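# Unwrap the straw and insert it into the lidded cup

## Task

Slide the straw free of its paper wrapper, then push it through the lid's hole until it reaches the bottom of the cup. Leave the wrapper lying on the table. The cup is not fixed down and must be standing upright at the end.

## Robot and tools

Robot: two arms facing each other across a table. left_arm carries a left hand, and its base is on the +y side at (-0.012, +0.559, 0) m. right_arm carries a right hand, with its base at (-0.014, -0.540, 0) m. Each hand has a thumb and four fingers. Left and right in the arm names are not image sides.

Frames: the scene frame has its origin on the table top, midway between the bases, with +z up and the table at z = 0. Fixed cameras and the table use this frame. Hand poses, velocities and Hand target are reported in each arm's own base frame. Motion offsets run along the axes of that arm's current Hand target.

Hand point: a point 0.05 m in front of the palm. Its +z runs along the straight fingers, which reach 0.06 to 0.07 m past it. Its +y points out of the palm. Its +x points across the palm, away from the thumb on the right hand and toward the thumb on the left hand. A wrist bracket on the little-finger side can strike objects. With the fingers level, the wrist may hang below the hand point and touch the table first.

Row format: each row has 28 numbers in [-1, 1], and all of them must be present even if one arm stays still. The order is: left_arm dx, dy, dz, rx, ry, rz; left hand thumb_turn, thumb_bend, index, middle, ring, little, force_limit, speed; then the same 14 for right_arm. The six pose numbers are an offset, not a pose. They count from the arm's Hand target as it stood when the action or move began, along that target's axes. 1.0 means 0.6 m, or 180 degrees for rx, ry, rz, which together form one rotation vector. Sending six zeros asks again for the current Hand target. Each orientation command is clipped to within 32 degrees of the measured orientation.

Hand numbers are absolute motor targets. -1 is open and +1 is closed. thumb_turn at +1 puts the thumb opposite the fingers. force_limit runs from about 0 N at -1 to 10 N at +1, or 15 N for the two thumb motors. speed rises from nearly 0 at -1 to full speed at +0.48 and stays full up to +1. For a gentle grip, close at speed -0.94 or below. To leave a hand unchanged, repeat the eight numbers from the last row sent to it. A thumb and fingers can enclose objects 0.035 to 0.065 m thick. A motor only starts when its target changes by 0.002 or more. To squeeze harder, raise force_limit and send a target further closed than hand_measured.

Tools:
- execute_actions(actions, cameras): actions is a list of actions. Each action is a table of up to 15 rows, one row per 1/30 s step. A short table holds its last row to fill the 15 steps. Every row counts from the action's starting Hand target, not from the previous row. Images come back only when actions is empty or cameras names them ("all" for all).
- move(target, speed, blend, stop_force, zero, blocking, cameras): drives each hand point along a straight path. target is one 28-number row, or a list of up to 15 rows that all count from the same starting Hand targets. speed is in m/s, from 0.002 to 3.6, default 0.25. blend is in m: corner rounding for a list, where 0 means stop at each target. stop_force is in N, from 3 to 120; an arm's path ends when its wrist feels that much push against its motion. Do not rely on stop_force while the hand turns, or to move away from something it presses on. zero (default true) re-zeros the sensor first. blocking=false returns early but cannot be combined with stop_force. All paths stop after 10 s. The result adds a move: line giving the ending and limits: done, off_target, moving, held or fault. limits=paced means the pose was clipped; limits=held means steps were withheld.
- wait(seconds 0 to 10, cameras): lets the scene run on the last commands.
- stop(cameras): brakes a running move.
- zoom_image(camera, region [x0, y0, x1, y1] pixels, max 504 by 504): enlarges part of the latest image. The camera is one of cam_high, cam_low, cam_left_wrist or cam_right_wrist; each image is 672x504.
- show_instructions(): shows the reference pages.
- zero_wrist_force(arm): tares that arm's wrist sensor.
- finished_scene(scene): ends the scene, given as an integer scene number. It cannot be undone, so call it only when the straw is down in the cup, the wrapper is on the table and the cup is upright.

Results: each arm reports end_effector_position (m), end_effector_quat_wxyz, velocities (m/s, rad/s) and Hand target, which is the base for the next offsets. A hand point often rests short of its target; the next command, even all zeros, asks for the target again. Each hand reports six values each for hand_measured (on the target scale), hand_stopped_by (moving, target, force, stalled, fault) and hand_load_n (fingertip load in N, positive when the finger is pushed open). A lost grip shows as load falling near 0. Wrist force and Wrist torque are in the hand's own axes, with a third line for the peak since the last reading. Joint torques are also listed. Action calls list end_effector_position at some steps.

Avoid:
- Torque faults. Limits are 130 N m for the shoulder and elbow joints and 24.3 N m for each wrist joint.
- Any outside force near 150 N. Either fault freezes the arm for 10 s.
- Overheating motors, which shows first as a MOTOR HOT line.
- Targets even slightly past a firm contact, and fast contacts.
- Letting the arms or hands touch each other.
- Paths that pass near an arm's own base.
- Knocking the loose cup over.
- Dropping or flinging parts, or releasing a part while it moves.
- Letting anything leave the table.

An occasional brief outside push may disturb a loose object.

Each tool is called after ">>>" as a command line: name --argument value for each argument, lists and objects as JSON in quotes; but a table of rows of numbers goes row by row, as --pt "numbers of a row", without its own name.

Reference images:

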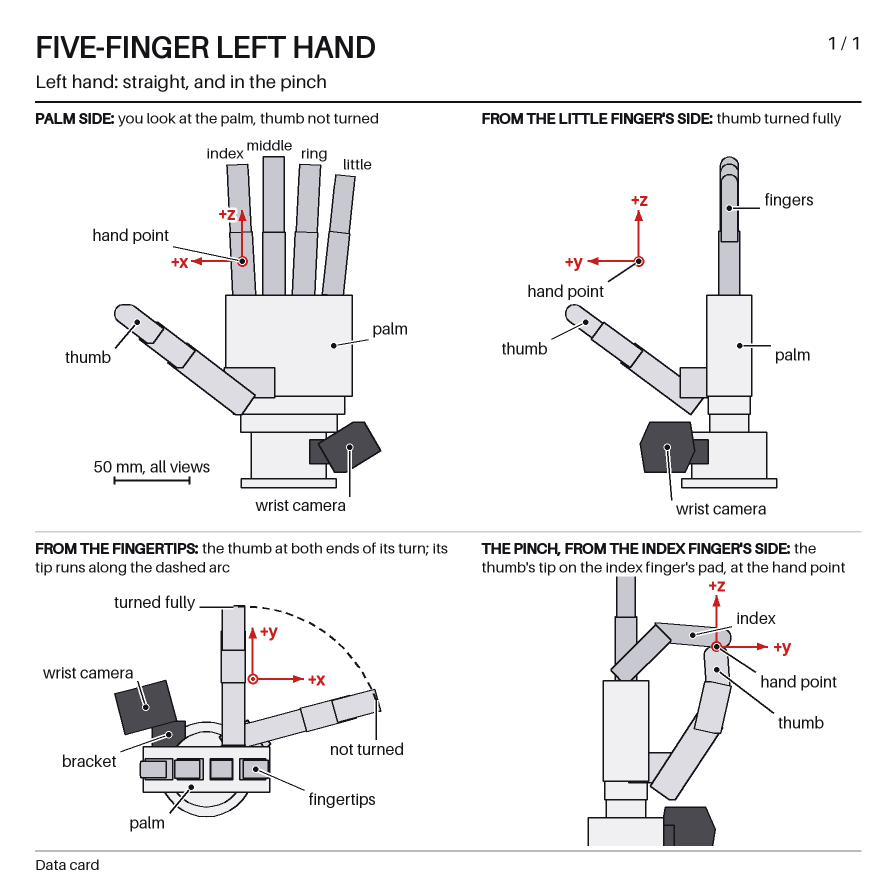

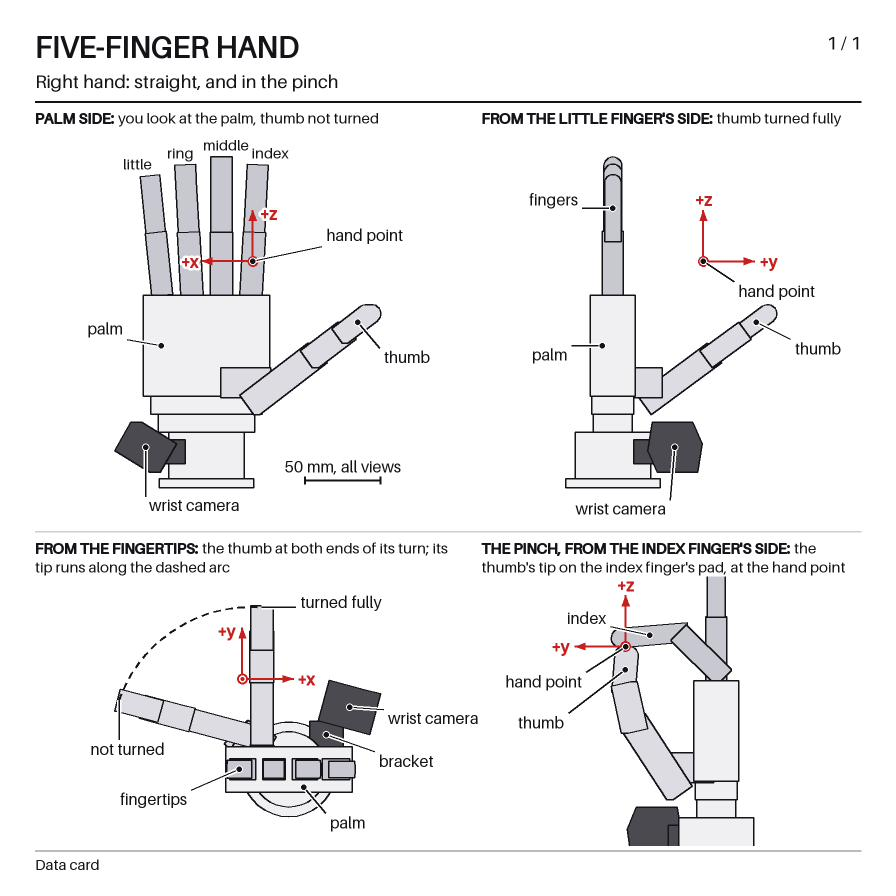

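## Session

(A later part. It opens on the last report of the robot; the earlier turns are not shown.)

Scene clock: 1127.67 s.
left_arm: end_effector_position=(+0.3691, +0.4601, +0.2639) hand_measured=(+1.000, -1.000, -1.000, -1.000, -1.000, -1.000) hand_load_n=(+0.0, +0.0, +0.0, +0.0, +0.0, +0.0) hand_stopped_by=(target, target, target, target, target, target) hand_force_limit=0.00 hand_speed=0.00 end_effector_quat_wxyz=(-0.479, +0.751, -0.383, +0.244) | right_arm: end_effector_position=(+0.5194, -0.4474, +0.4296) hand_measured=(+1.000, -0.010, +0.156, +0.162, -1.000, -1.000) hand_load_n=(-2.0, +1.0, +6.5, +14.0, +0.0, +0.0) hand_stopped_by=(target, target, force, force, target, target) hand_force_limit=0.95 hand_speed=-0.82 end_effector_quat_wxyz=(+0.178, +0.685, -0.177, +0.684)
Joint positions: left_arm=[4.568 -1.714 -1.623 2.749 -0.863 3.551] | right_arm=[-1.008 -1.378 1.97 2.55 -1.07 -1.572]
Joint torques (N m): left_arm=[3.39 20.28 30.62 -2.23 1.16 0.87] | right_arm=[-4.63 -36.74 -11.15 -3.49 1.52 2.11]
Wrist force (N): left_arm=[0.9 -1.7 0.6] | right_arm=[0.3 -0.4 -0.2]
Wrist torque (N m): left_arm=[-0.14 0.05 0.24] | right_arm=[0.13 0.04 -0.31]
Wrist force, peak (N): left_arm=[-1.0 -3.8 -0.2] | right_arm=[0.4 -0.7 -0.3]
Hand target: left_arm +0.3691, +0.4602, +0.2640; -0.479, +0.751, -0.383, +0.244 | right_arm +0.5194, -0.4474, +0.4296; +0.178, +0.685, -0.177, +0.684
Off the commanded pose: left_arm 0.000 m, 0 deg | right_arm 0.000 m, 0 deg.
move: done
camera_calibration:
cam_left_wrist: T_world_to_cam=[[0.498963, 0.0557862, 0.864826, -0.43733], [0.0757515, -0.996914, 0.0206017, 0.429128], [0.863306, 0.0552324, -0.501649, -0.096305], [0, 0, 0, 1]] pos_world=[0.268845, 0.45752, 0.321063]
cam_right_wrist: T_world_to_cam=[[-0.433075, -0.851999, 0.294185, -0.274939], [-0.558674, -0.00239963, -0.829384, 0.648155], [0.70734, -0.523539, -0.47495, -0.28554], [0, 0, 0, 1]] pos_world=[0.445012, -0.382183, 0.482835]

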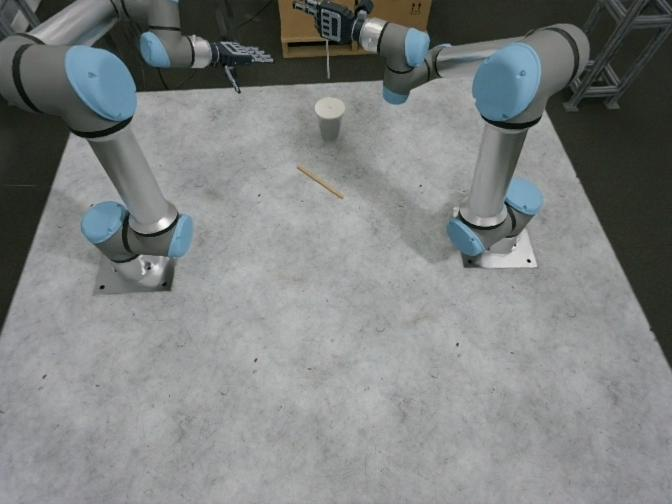

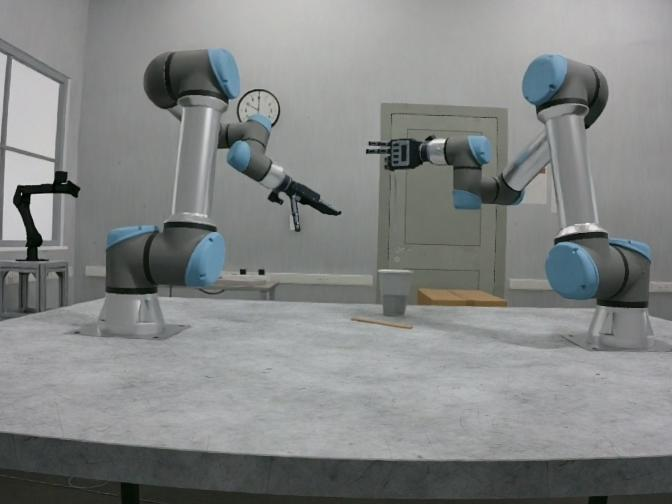

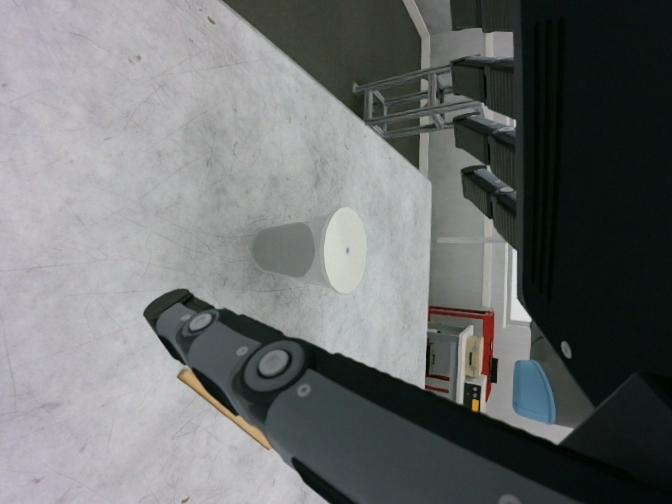

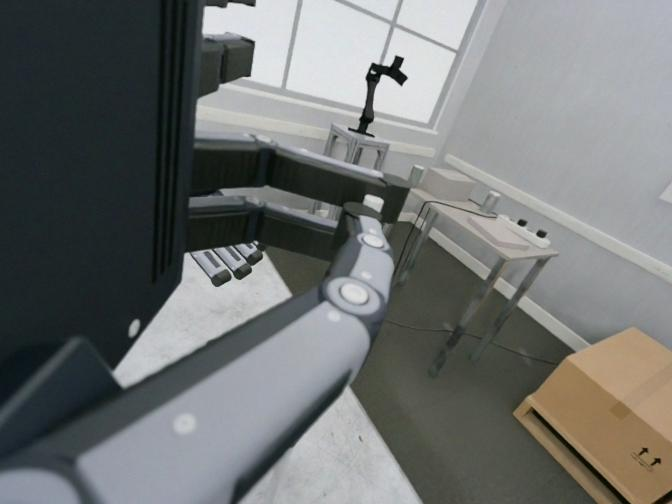

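>>> zoom_image --camera "cam_left_wrist" --region '[310, 180, 530, 320]'

Scaled by 2.291.

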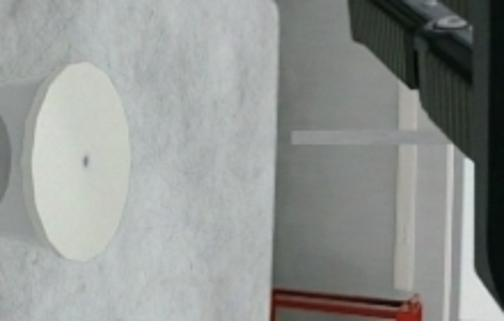

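>>> move --target '[0,0,0,0,0,0,1,-1,-1,-1,-1,-1,0.0,0,-0.125,-0.0177,-0.00945,0,0,0,1,-0.01,0.65,0.6,-1,-1,0.95,-0.82]' --speed 0.1 --cameras '["cam_left_wrist","cam_high","cam_low"]'

>>> zoom_image --camera "cam_left_wrist" --region '[310, 180, 530, 320]'

>>> zoom_image --camera "cam_high" --region '[290, 40, 370, 130]'

>>> zoom_image --camera "cam_low" --region '[350, 180, 450, 330]'

Scene clock: 1180.93 s.
left_arm: end_effector_position=(+0.3691, +0.4602, +0.2640) hand_measured=(+1.000, -1.000, -1.000, -1.000, -1.000, -1.000) hand_load_n=(+0.0, +0.0, +0.0, +0.0, +0.0, +0.0) hand_stopped_by=(target, target, target, target, target, target) hand_force_limit=0.00 hand_speed=0.00 end_effector_quat_wxyz=(-0.479, +0.751, -0.383, +0.244) | right_arm: end_effector_position=(+0.5196, -0.4354, +0.3546) hand_measured=(+1.000, -0.010, +0.156, +0.162, -1.000, -1.000) hand_load_n=(-2.5, +0.5, +6.5, +14.0, +0.0, +0.0) hand_stopped_by=(target, target, force, force, target, target) hand_force_limit=0.95 hand_speed=-0.82 end_effector_quat_wxyz=(+0.178, +0.685, -0.177, +0.684)
Joint positions: left_arm=[4.568 -1.714 -1.623 2.749 -0.863 3.551] | right_arm=[-0.992 -1.267 2.071 2.338 -1.086 -1.572]
Joint torques (N m): left_arm=[7.46 17.33 29.92 -2.11 2.99 2.05] | right_arm=[-5.25 -35.35 -21.22 -0.1 1.72 2.29]
Wrist force (N): left_arm=[0.8 -1.8 0.2] | right_arm=[0.2 -0.4 -0.3]
Wrist torque (N m): left_arm=[-0.12 0.05 0.23] | right_arm=[0.14 0.04 -0.33]
Wrist force, peak (N): left_arm=[0.8 -2.0 0.4] | right_arm=[1.4 -0.2 -0.1]
Hand target: left_arm +0.3691, +0.4602, +0.2640; -0.479, +0.751, -0.383, +0.244 | right_arm +0.5196, -0.4354, +0.3546; +0.178, +0.685, -0.177, +0.684
Off the commanded pose: left_arm 0.000 m, 0 deg | right_arm 0.000 m, 0 deg.
move: done
camera_calibration:
cam_left_wrist: T_world_to_cam=[[0.49905, 0.0556025, 0.864787, -0.43735], [0.0756559, -0.996924, 0.020439, 0.429308], [0.863264, 0.0552262, -0.501722, -0.0962228], [0, 0, 0, 1]] pos_world=[0.268845, 0.45762, 0.321163]
Images, in order (width x height): cam_high 672x504, cam_low 672x504, cam_left_wrist 672x504.

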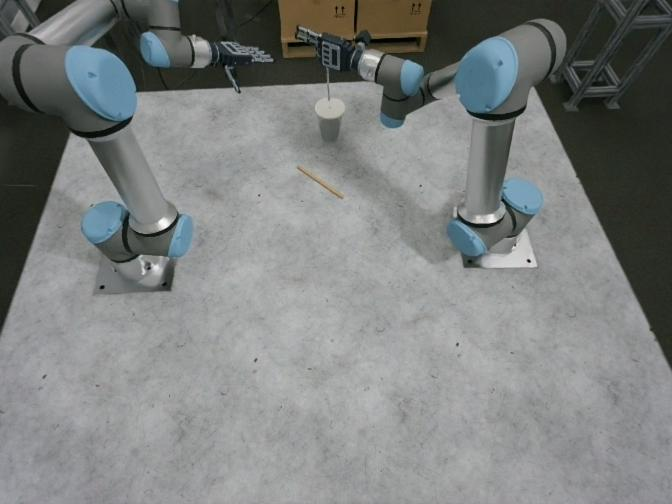

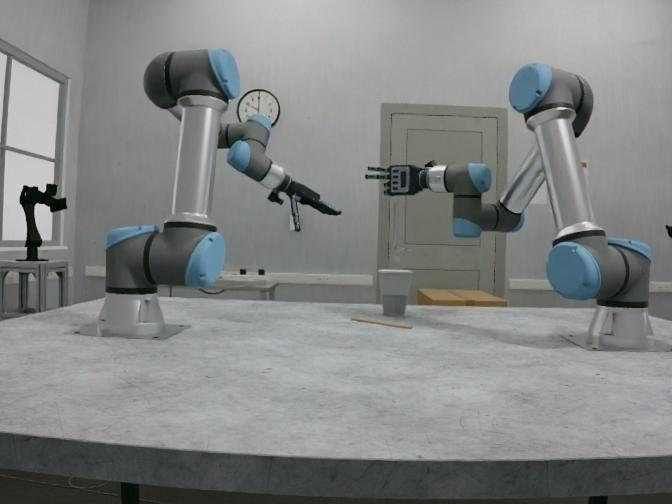

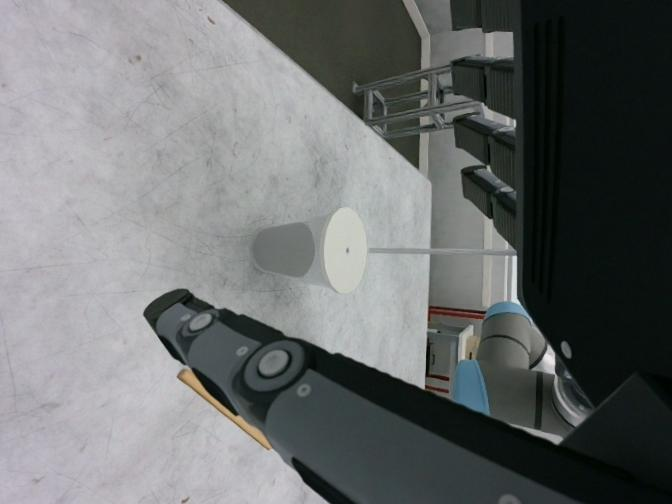

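Scaled by 2.291.

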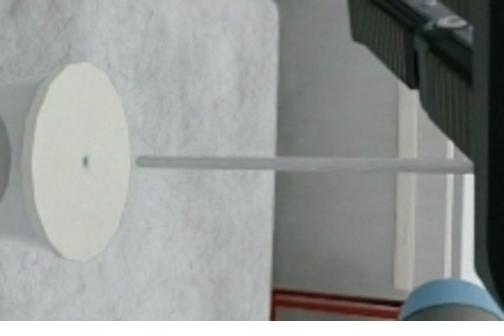

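Scaled by 5.600.

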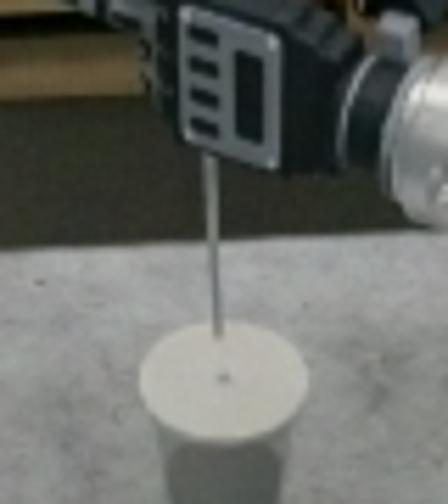

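Scaled by 3.360.

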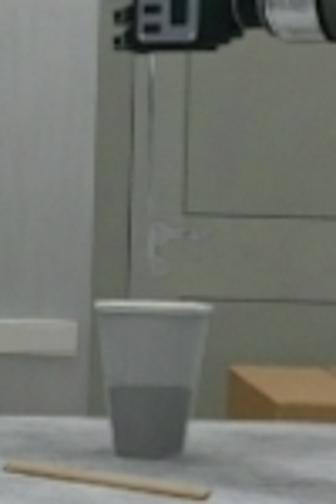

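>>> move --target '[0,0,0,0,0,0,1,-1,-1,-1,-1,-1,0.0,0,-0.0283,0.0018,-0.0028,0,0,0,1,-0.01,0.65,0.6,-1,-1,0.95,-0.82]' --speed 0.06 --cameras '["cam_high","cam_left_wrist"]'

>>> zoom_image --camera "cam_left_wrist" --region '[310, 180, 430, 300]'

>>> zoom_image --camera "cam_high" --region '[290, 60, 370, 140]'

Scene clock: 1225.07 s.
left_arm: end_effector_position=(+0.3691, +0.4602, +0.2640) hand_measured=(+1.000, -1.000, -1.000, -1.000, -1.000, -1.000) hand_load_n=(+0.0, +0.0, +0.0, +0.0, +0.0, +0.0) hand_stopped_by=(target, target, target, target, target, target) hand_force_limit=0.00 hand_speed=0.00 end_effector_quat_wxyz=(-0.479, +0.751, -0.383, +0.244) | right_arm: end_effector_position=(+0.5175, -0.4355, +0.3375) hand_measured=(+1.000, -0.010, +0.156, +0.162, -1.000, -1.000) hand_load_n=(-2.0, +0.5, +6.5, +14.0, +0.0, +0.0) hand_stopped_by=(target, target, force, force, target, target) hand_force_limit=0.95 hand_speed=-0.82 end_effector_quat_wxyz=(+0.178, +0.685, -0.177, +0.684) end_effector_velocity=(+0.000, -0.001, +0.001) end_effector_angular_velocity=(+0.002, +0.002, +0.000)
Joint positions: left_arm=[4.568 -1.714 -1.623 2.749 -0.863 3.551] | right_arm=[-0.996 -1.236 2.089 2.289 -1.082 -1.572]
Joint velocities: left_arm=[within noise] | right_arm=[0 -0.002 -0.003 0.008 0 -0.001]
Joint torques (N m): left_arm=[5.59 16.75 30.9 -2.19 2.72 1.95] | right_arm=[-0.26 -38.71 -21.74 0.82 1.03 0.94]
Wrist force (N): left_arm=[0.8 -1.5 0.3] | right_arm=[0.2 -0.4 -0.1]
Wrist torque (N m): left_arm=[-0.09 0.04 0.23] | right_arm=[0.12 0.03 -0.33]
Wrist force, peak (N): left_arm=[0.8 -2.0 0.4] | right_arm=[0.6 -0.5 -0.1]
Hand target: left_arm +0.3691, +0.4602, +0.2640; -0.479, +0.751, -0.383, +0.244 | right_arm +0.5176, -0.4355, +0.3377; +0.178, +0.685, -0.177, +0.684
Off the commanded pose: left_arm 0.000 m, 0 deg | right_arm 0.000 m, 0 deg.
move: done
camera_calibration:
cam_left_wrist: T_world_to_cam=[[0.49905, 0.0556025, 0.864787, -0.43735], [0.0756559, -0.996924, 0.020439, 0.429308], [0.863264, 0.0552262, -0.501722, -0.0962228], [0, 0, 0, 1]] pos_world=[0.268845, 0.45762, 0.321163]
Images, in order (width x height): cam_high 672x504, cam_left_wrist 672x504.

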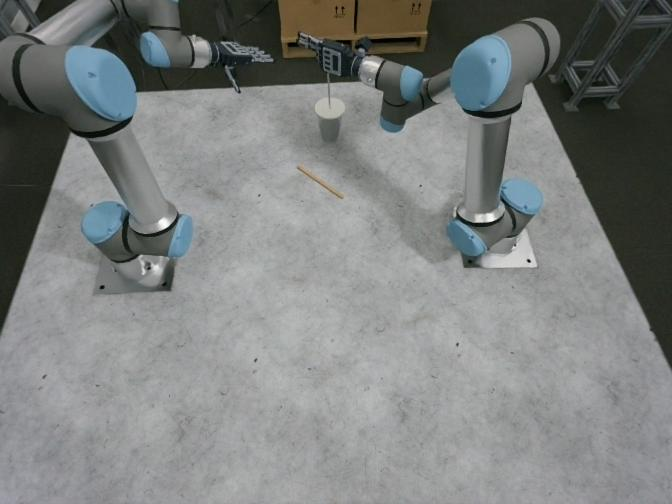

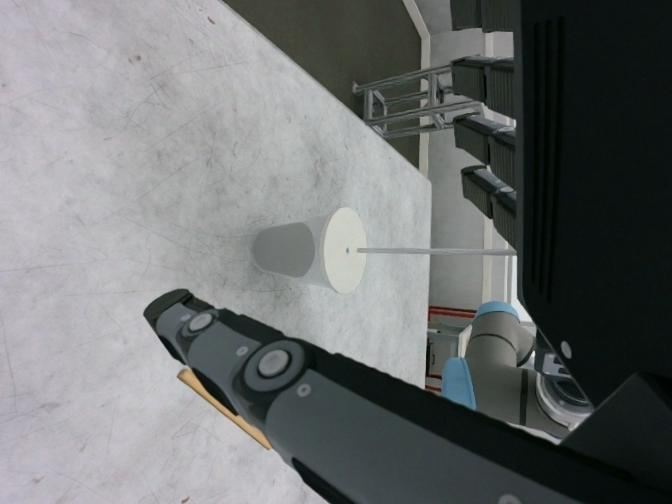

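Scaled by 4.200.

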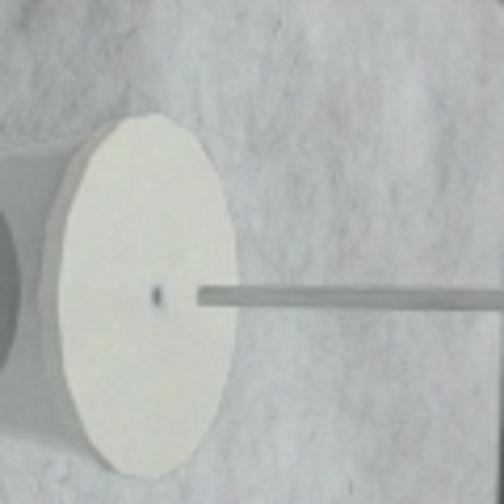

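Scaled by 6.300.

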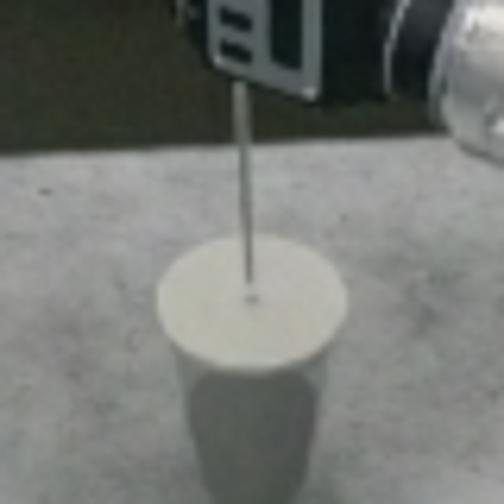

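>>> move --target '[0,0,0,0,0,0,1,-1,-1,-1,-1,-1,0.0,0,-0.04,0.0006,-0.0011,0,0,0,1,-0.01,0.65,0.6,-1,-1,0.95,-0.82]' --speed 0.03 --stop_force 3.5 --cameras '["cam_high","cam_left_wrist"]'

>>> zoom_image --camera "cam_left_wrist" --region '[310, 180, 430, 300]'

>>> zoom_image --camera "cam_high" --region '[290, 60, 370, 140]'

Scene clock: 1235.83 s.
left_arm: end_effector_position=(+0.3691, +0.4602, +0.2640) hand_measured=(+1.000, -1.000, -1.000, -1.000, -1.000, -1.000) hand_load_n=(+0.0, +0.0, -0.5, -0.5, +0.0, +0.0) hand_stopped_by=(target, target, target, target, target, target) hand_force_limit=0.00 hand_speed=0.00 end_effector_quat_wxyz=(-0.479, +0.751, -0.383, +0.244) | right_arm: end_effector_position=(+0.5168, -0.4355, +0.3137) hand_measured=(+1.000, -0.010, +0.156, +0.162, -1.000, -1.000) hand_load_n=(-2.0, +1.0, +6.5, +14.0, +0.0, +0.0) hand_stopped_by=(target, target, force, force, target, target) hand_force_limit=0.95 hand_speed=-0.82 end_effector_quat_wxyz=(+0.178, +0.685, -0.177, +0.684)
Joint positions: left_arm=[4.568 -1.714 -1.623 2.749 -0.863 3.551] | right_arm=[-0.998 -1.187 2.106 2.223 -1.08 -1.572]
Joint torques (N m): left_arm=[6.08 18.35 30.58 -2.16 3.02 1.81] | right_arm=[-1.74 -39.27 -21.92 0.69 0.36 2.26]
Wrist force (N): left_arm=[0.7 -1.5 0.3] | right_arm=[-0.5 -0.5 -0.3]
Wrist torque (N m): left_arm=[-0.09 0.08 0.21] | right_arm=[0.13 0.02 -0.33]
Wrist force, peak (N): left_arm=[0.8 -2.1 0.5] | right_arm=[3.8 -0.5 -0.2]
Hand target: left_arm +0.3691, +0.4602, +0.2640; -0.479, +0.751, -0.383, +0.244 | right_arm +0.5168, -0.4355, +0.3137; +0.178, +0.685, -0.177, +0.684
Off the commanded pose: left_arm 0.000 m, 0 deg | right_arm 0.000 m, 0 deg.
move: done
camera_calibration:
cam_left_wrist: T_world_to_cam=[[0.49905, 0.0556025, 0.864787, -0.43735], [0.0756559, -0.996924, 0.020439, 0.429308], [0.863264, 0.0552262, -0.501722, -0.0962228], [0, 0, 0, 1]] pos_world=[0.268845, 0.45762, 0.321163]
Images, in order (width x height): cam_high 672x504, cam_left_wrist 672x504.

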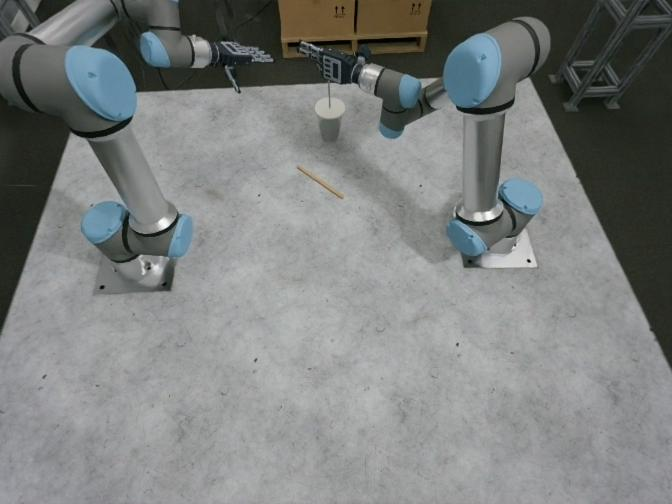

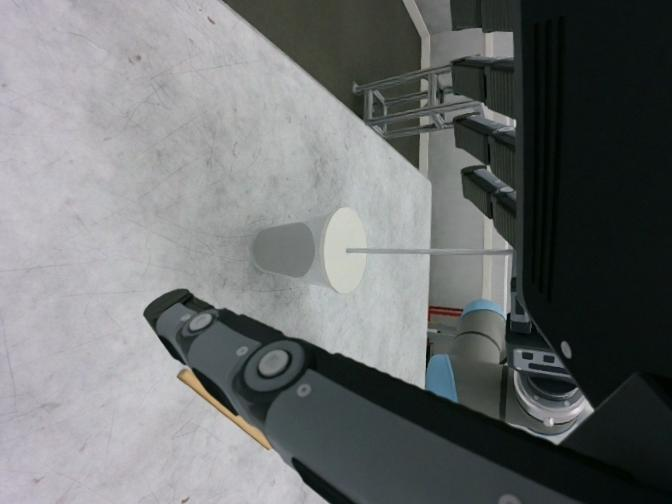

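Scaled by 4.200.

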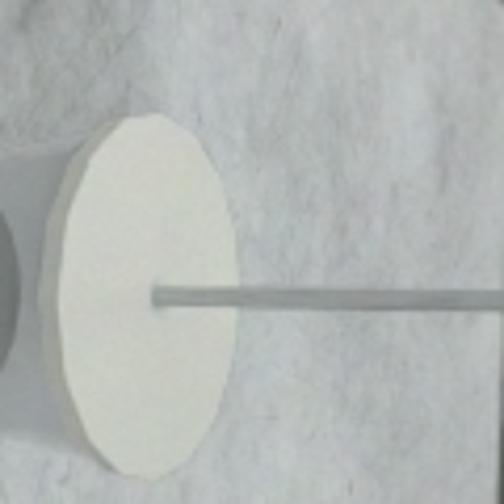

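Scaled by 6.300.

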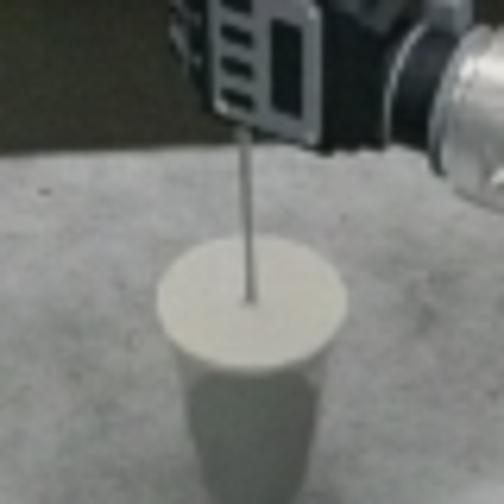

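>>> move --target '[0,0,0,0,0,0,1,-1,-1,-1,-1,-1,0.0,0,-0.0667,0,0,0,0,0,1,-0.01,0.65,0.6,-1,-1,0.95,-0.82]' --speed 0.04 --stop_force 4 --cameras '["cam_high","cam_left_wrist"]'

>>> zoom_image --camera "cam_left_wrist" --region '[310, 180, 430, 300]'

>>> zoom_image --camera "cam_high" --region '[290, 60, 370, 140]'

Scene clock: 1249.50 s.
left_arm: end_effector_position=(+0.3691, +0.4602, +0.2640) hand_measured=(+1.000, -1.000, -1.000, -1.000, -1.000, -1.000) hand_load_n=(+0.0, +0.0, +0.0, +0.0, +0.0, +0.0) hand_stopped_by=(target, target, target, target, target, target) hand_force_limit=0.00 hand_speed=0.00 end_effector_quat_wxyz=(-0.479, +0.751, -0.383, +0.244) | right_arm: end_effector_position=(+0.5168, -0.4355, +0.3134) hand_measured=(+1.000, -0.010, +0.156, +0.162, -1.000, -1.000) hand_load_n=(-1.5, +1.0, +7.5, +13.5, +0.0, +0.0) hand_stopped_by=(target, target, force, force, target, target) hand_force_limit=0.95 hand_speed=-0.82 end_effector_quat_wxyz=(+0.178, +0.685, -0.177, +0.684)
Joint positions: left_arm=[4.568 -1.714 -1.623 2.749 -0.863 3.551] | right_arm=[-0.998 -1.186 2.106 2.222 -1.08 -1.572]
Joint torques (N m): left_arm=[5.94 18.85 30.43 -2.11 2.78 1.98] | right_arm=[5.37 -20.8 -22.07 -4.81 -1.1 1.86]
Wrist force (N): left_arm=[0.8 -1.8 0.3] | right_arm=[-2.9 -0.3 -0.4]
Wrist torque (N m): left_arm=[-0.14 0.05 0.23] | right_arm=[0.16 0.01 -0.31]
Wrist force, peak (N): left_arm=[0.9 -2.0 0.5] | right_arm=[4.3 -0.7 -0.3]
Hand target: left_arm +0.3691, +0.4602, +0.2640; -0.479, +0.751, -0.383, +0.244 | right_arm +0.5168, -0.4355, +0.3133; +0.178, +0.685, -0.177, +0.684 (not the last commanded pose)
Off the commanded pose: left_arm 0.000 m, 0 deg | right_arm 0.040 m, 0 deg.
move: contact (right_arm)
camera_calibration:
cam_left_wrist: T_world_to_cam=[[0.49905, 0.0556025, 0.864787, -0.43735], [0.0756559, -0.996924, 0.020439, 0.429308], [0.863264, 0.0552262, -0.501722, -0.0962228], [0, 0, 0, 1]] pos_world=[0.268845, 0.45762, 0.321163]
Images, in order (width x height): cam_high 672x504, cam_left_wrist 672x504.

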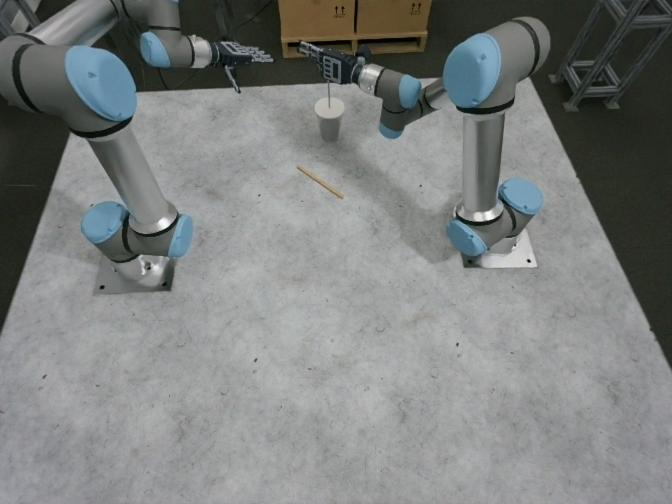

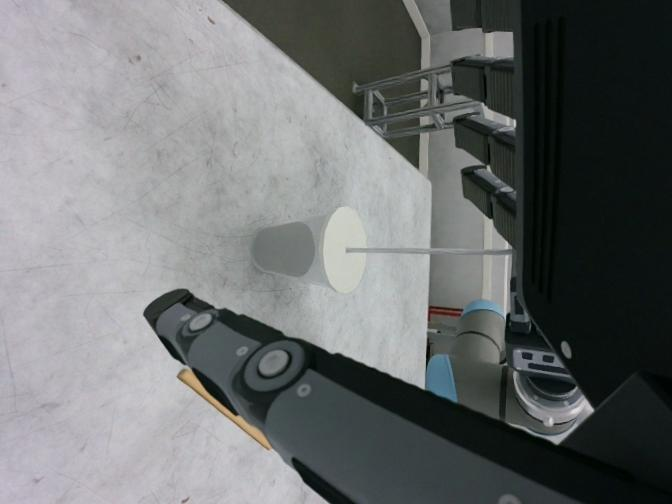

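Scaled by 4.200.

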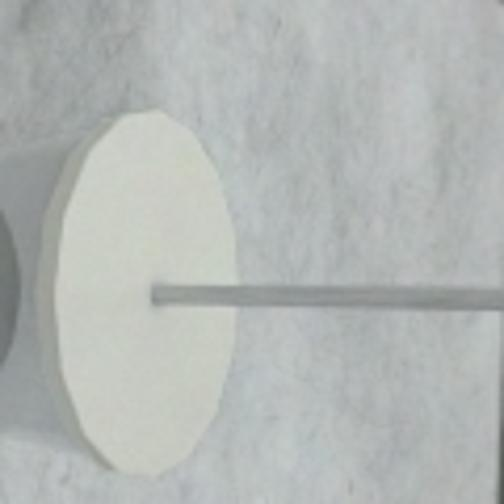

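Scaled by 6.300.

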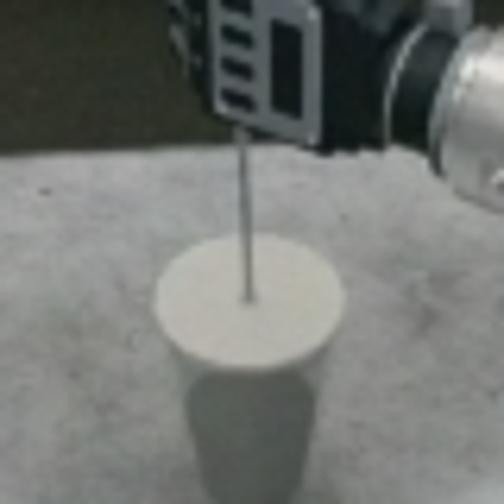

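>>> move --target '[0,0,0,0,0,0,1,-1,-1,-1,-1,-1,0.0,0,-0.0333,0,0,0,0,0,1,-0.01,0.65,0.6,-1,-1,0.95,-0.82]' --speed 0.03 --stop_force 8 --cameras '["cam_high","cam_left_wrist","cam_right_wrist"]'

>>> zoom_image --camera "cam_left_wrist" --region '[310, 180, 430, 300]'

>>> zoom_image --camera "cam_high" --region '[290, 60, 370, 140]'

Scene clock: 1272.23 s.
left_arm: end_effector_position=(+0.3691, +0.4602, +0.2640) hand_measured=(+1.000, -1.000, -1.000, -1.000, -1.000, -1.000) hand_load_n=(+0.0, +0.0, +0.0, +0.0, +0.0, +0.5) hand_stopped_by=(target, target, target, target, target, target) hand_force_limit=0.00 hand_speed=0.00 end_effector_quat_wxyz=(-0.479, +0.751, -0.383, +0.244) | right_arm: end_effector_position=(+0.5168, -0.4356, +0.2934) hand_measured=(+1.000, -0.010, +0.156, +0.162, -1.000, -1.000) hand_load_n=(-2.0, +0.5, +6.0, +14.0, +0.0, +0.0) hand_stopped_by=(target, target, force, force, target, target) hand_force_limit=0.95 hand_speed=-0.82 end_effector_quat_wxyz=(+0.178, +0.685, -0.177, +0.684)
Joint positions: left_arm=[4.568 -1.714 -1.623 2.749 -0.863 3.551] | right_arm=[-0.998 -1.142 2.116 2.167 -1.08 -1.572]
Joint torques (N m): left_arm=[6.28 18.46 29.48 -2.26 2.92 1.47] | right_arm=[-6.76 -41.24 -19.69 0.48 1.87 1.98]
Wrist force (N): left_arm=[0.8 -1.5 0.4] | right_arm=[-0.3 -0.5 -0.5]
Wrist torque (N m): left_arm=[-0.08 0.05 0.23] | right_arm=[0.12 -0.03 -0.31]
Wrist force, peak (N): left_arm=[1.2 -1.8 0.3] | right_arm=[4.0 -0.4 -0.3]
Hand target: left_arm +0.3691, +0.4602, +0.2640; -0.479, +0.751, -0.383, +0.244 | right_arm +0.5168, -0.4356, +0.2934; +0.178, +0.685, -0.177, +0.684
Off the commanded pose: left_arm 0.000 m, 0 deg | right_arm 0.000 m, 0 deg.
move: done
camera_calibration:
cam_left_wrist: T_world_to_cam=[[0.49905, 0.0556025, 0.864787, -0.43735], [0.0756559, -0.996924, 0.020439, 0.429308], [0.863264, 0.0552262, -0.501722, -0.0962228], [0, 0, 0, 1]] pos_world=[0.268845, 0.45762, 0.321163]
cam_right_wrist: T_world_to_cam=[[-0.433197, -0.851886, 0.294332, -0.225884], [-0.558482, -0.00260551, -0.829513, 0.533432], [0.707417, -0.523721, -0.474634, -0.342447], [0, 0, 0, 1]] pos_world=[0.442312, -0.370385, 0.346436]
Images, in order (width x height): cam_high 672x504, cam_left_wrist 672x504, cam_right_wrist 672x504.

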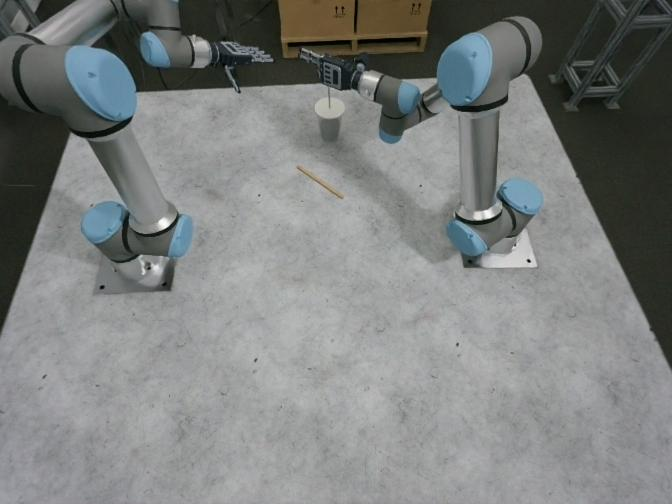

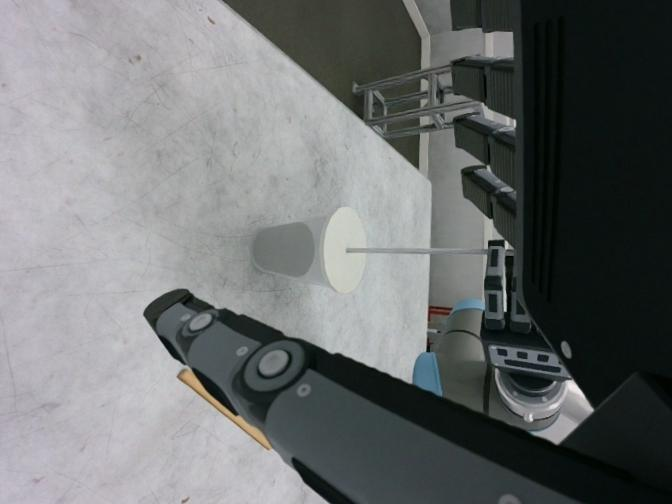

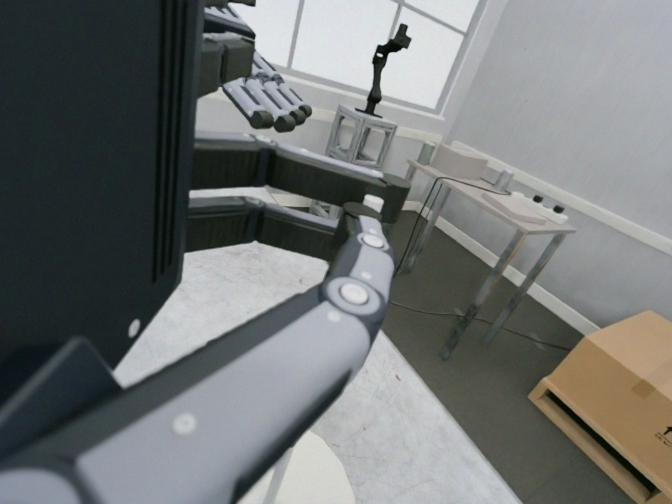

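Scaled by 4.200.

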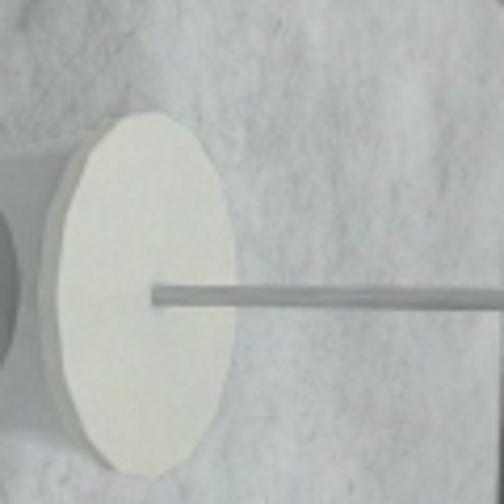

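Scaled by 6.300.

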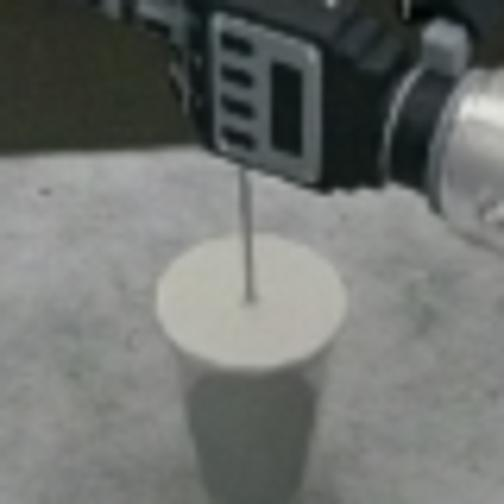

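>>> move --target '[0,0,0,0,0,0,1,-1,-1,-1,-1,-1,0.0,0,-0.125,0,0,0,0,0,1,-0.01,0.65,0.6,-1,-1,0.95,-0.82]' --speed 0.04 --stop_force 7 --cameras '["cam_high","cam_left_wrist","cam_right_wrist"]'

>>> zoom_image --camera "cam_left_wrist" --region '[310, 160, 530, 380]'

>>> zoom_image --camera "cam_high" --region '[290, 60, 370, 140]'

Scene clock: 1289.07 s.
left_arm: end_effector_position=(+0.3691, +0.4602, +0.2640) hand_measured=(+1.000, -1.000, -1.000, -1.000, -1.000, -1.000) hand_load_n=(+0.0, +0.0, +0.0, +0.0, +0.0, +0.0) hand_stopped_by=(target, target, target, target, target, target) hand_force_limit=0.00 hand_speed=0.00 end_effector_quat_wxyz=(-0.479, +0.751, -0.383, +0.244) | right_arm: end_effector_position=(+0.5167, -0.4356, +0.2184) hand_measured=(+1.000, -0.010, +0.156, +0.162, -1.000, -1.000) hand_load_n=(-3.0, +1.0, +4.0, +14.5, +0.0, +0.0) hand_stopped_by=(target, target, force, force, target, target) hand_force_limit=0.95 hand_speed=-0.82 end_effector_quat_wxyz=(+0.178, +0.685, -0.177, +0.684)
Joint positions: left_arm=[4.568 -1.714 -1.623 2.749 -0.863 3.551] | right_arm=[-0.998 -0.959 2.129 1.972 -1.08 -1.572]
Joint torques (N m): left_arm=[4.79 19.63 29.12 -2.25 2.81 1.51] | right_arm=[-5.34 -43.69 -16.08 0.92 1.76 2.14]
Wrist force (N): left_arm=[0.7 -1.9 0.3] | right_arm=[-0.5 -0.5 -1.1]
Wrist torque (N m): left_arm=[-0.16 0.07 0.23] | right_arm=[0.10 0.00 -0.34]
Wrist force, peak (N): left_arm=[0.8 -2.1 0.0] | right_arm=[4.5 -0.3 -1.1]
Hand target: left_arm +0.3691, +0.4602, +0.2640; -0.479, +0.751, -0.383, +0.244 | right_arm +0.5167, -0.4356, +0.2184; +0.178, +0.685, -0.177, +0.684
Off the commanded pose: left_arm 0.000 m, 0 deg | right_arm 0.000 m, 0 deg.
move: done
camera_calibration:
cam_left_wrist: T_world_to_cam=[[0.49905, 0.0556025, 0.864787, -0.43735], [0.0756559, -0.996924, 0.020439, 0.429308], [0.863264, 0.0552262, -0.501722, -0.0962228], [0, 0, 0, 1]] pos_world=[0.268845, 0.45762, 0.321163]
cam_right_wrist: T_world_to_cam=[[-0.433197, -0.851886, 0.294332, -0.203895], [-0.558482, -0.00260551, -0.829513, 0.471218], [0.707417, -0.523721, -0.474634, -0.378097], [0, 0, 0, 1]] pos_world=[0.442312, -0.370485, 0.271436]
Images, in order (width x height): cam_high 672x504, cam_left_wrist 672x504, cam_right_wrist 672x504.

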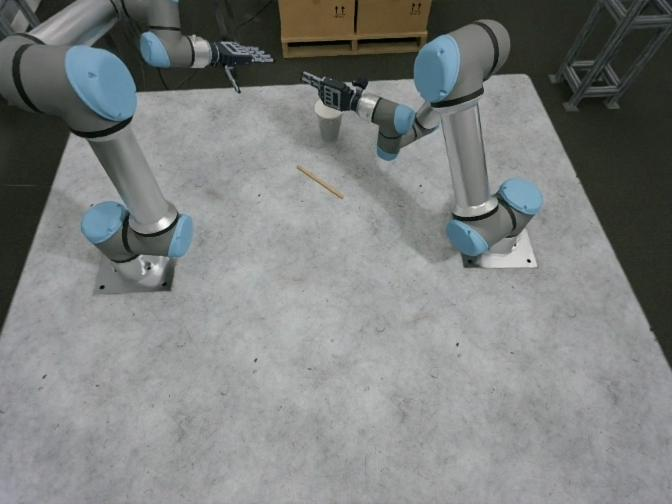

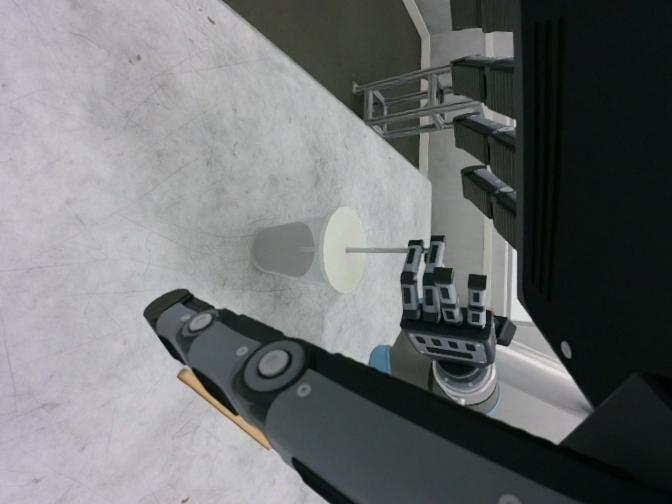

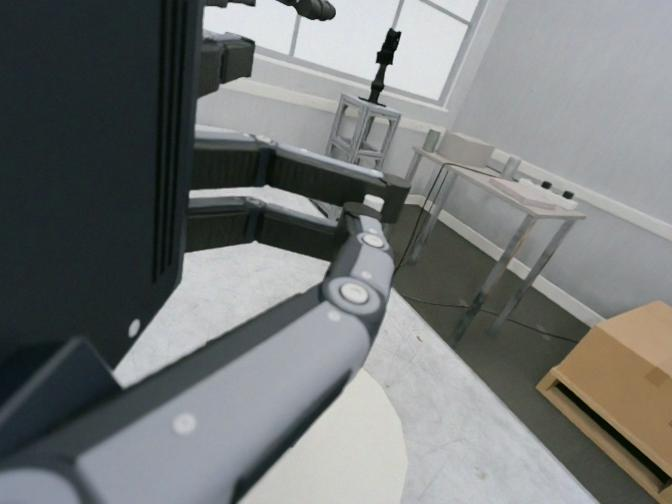

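Scaled by 2.291.

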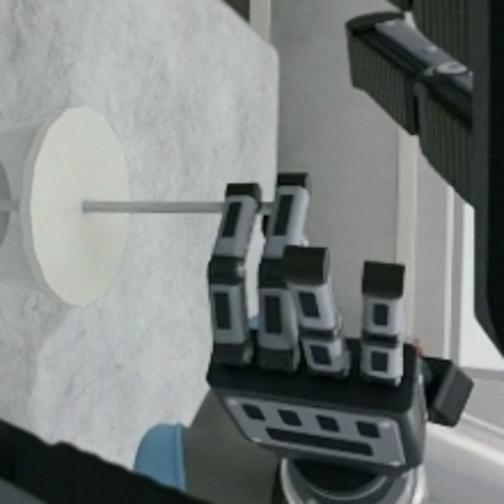

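Scaled by 6.300.

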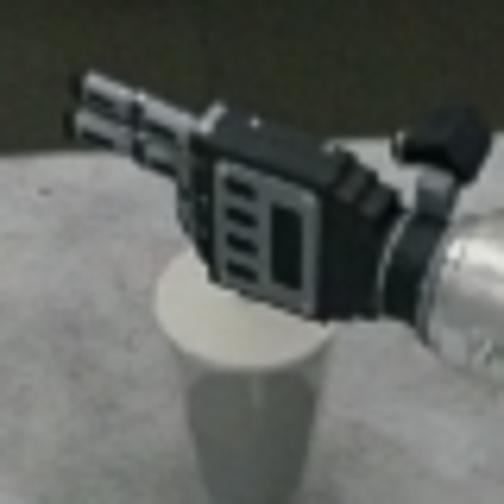

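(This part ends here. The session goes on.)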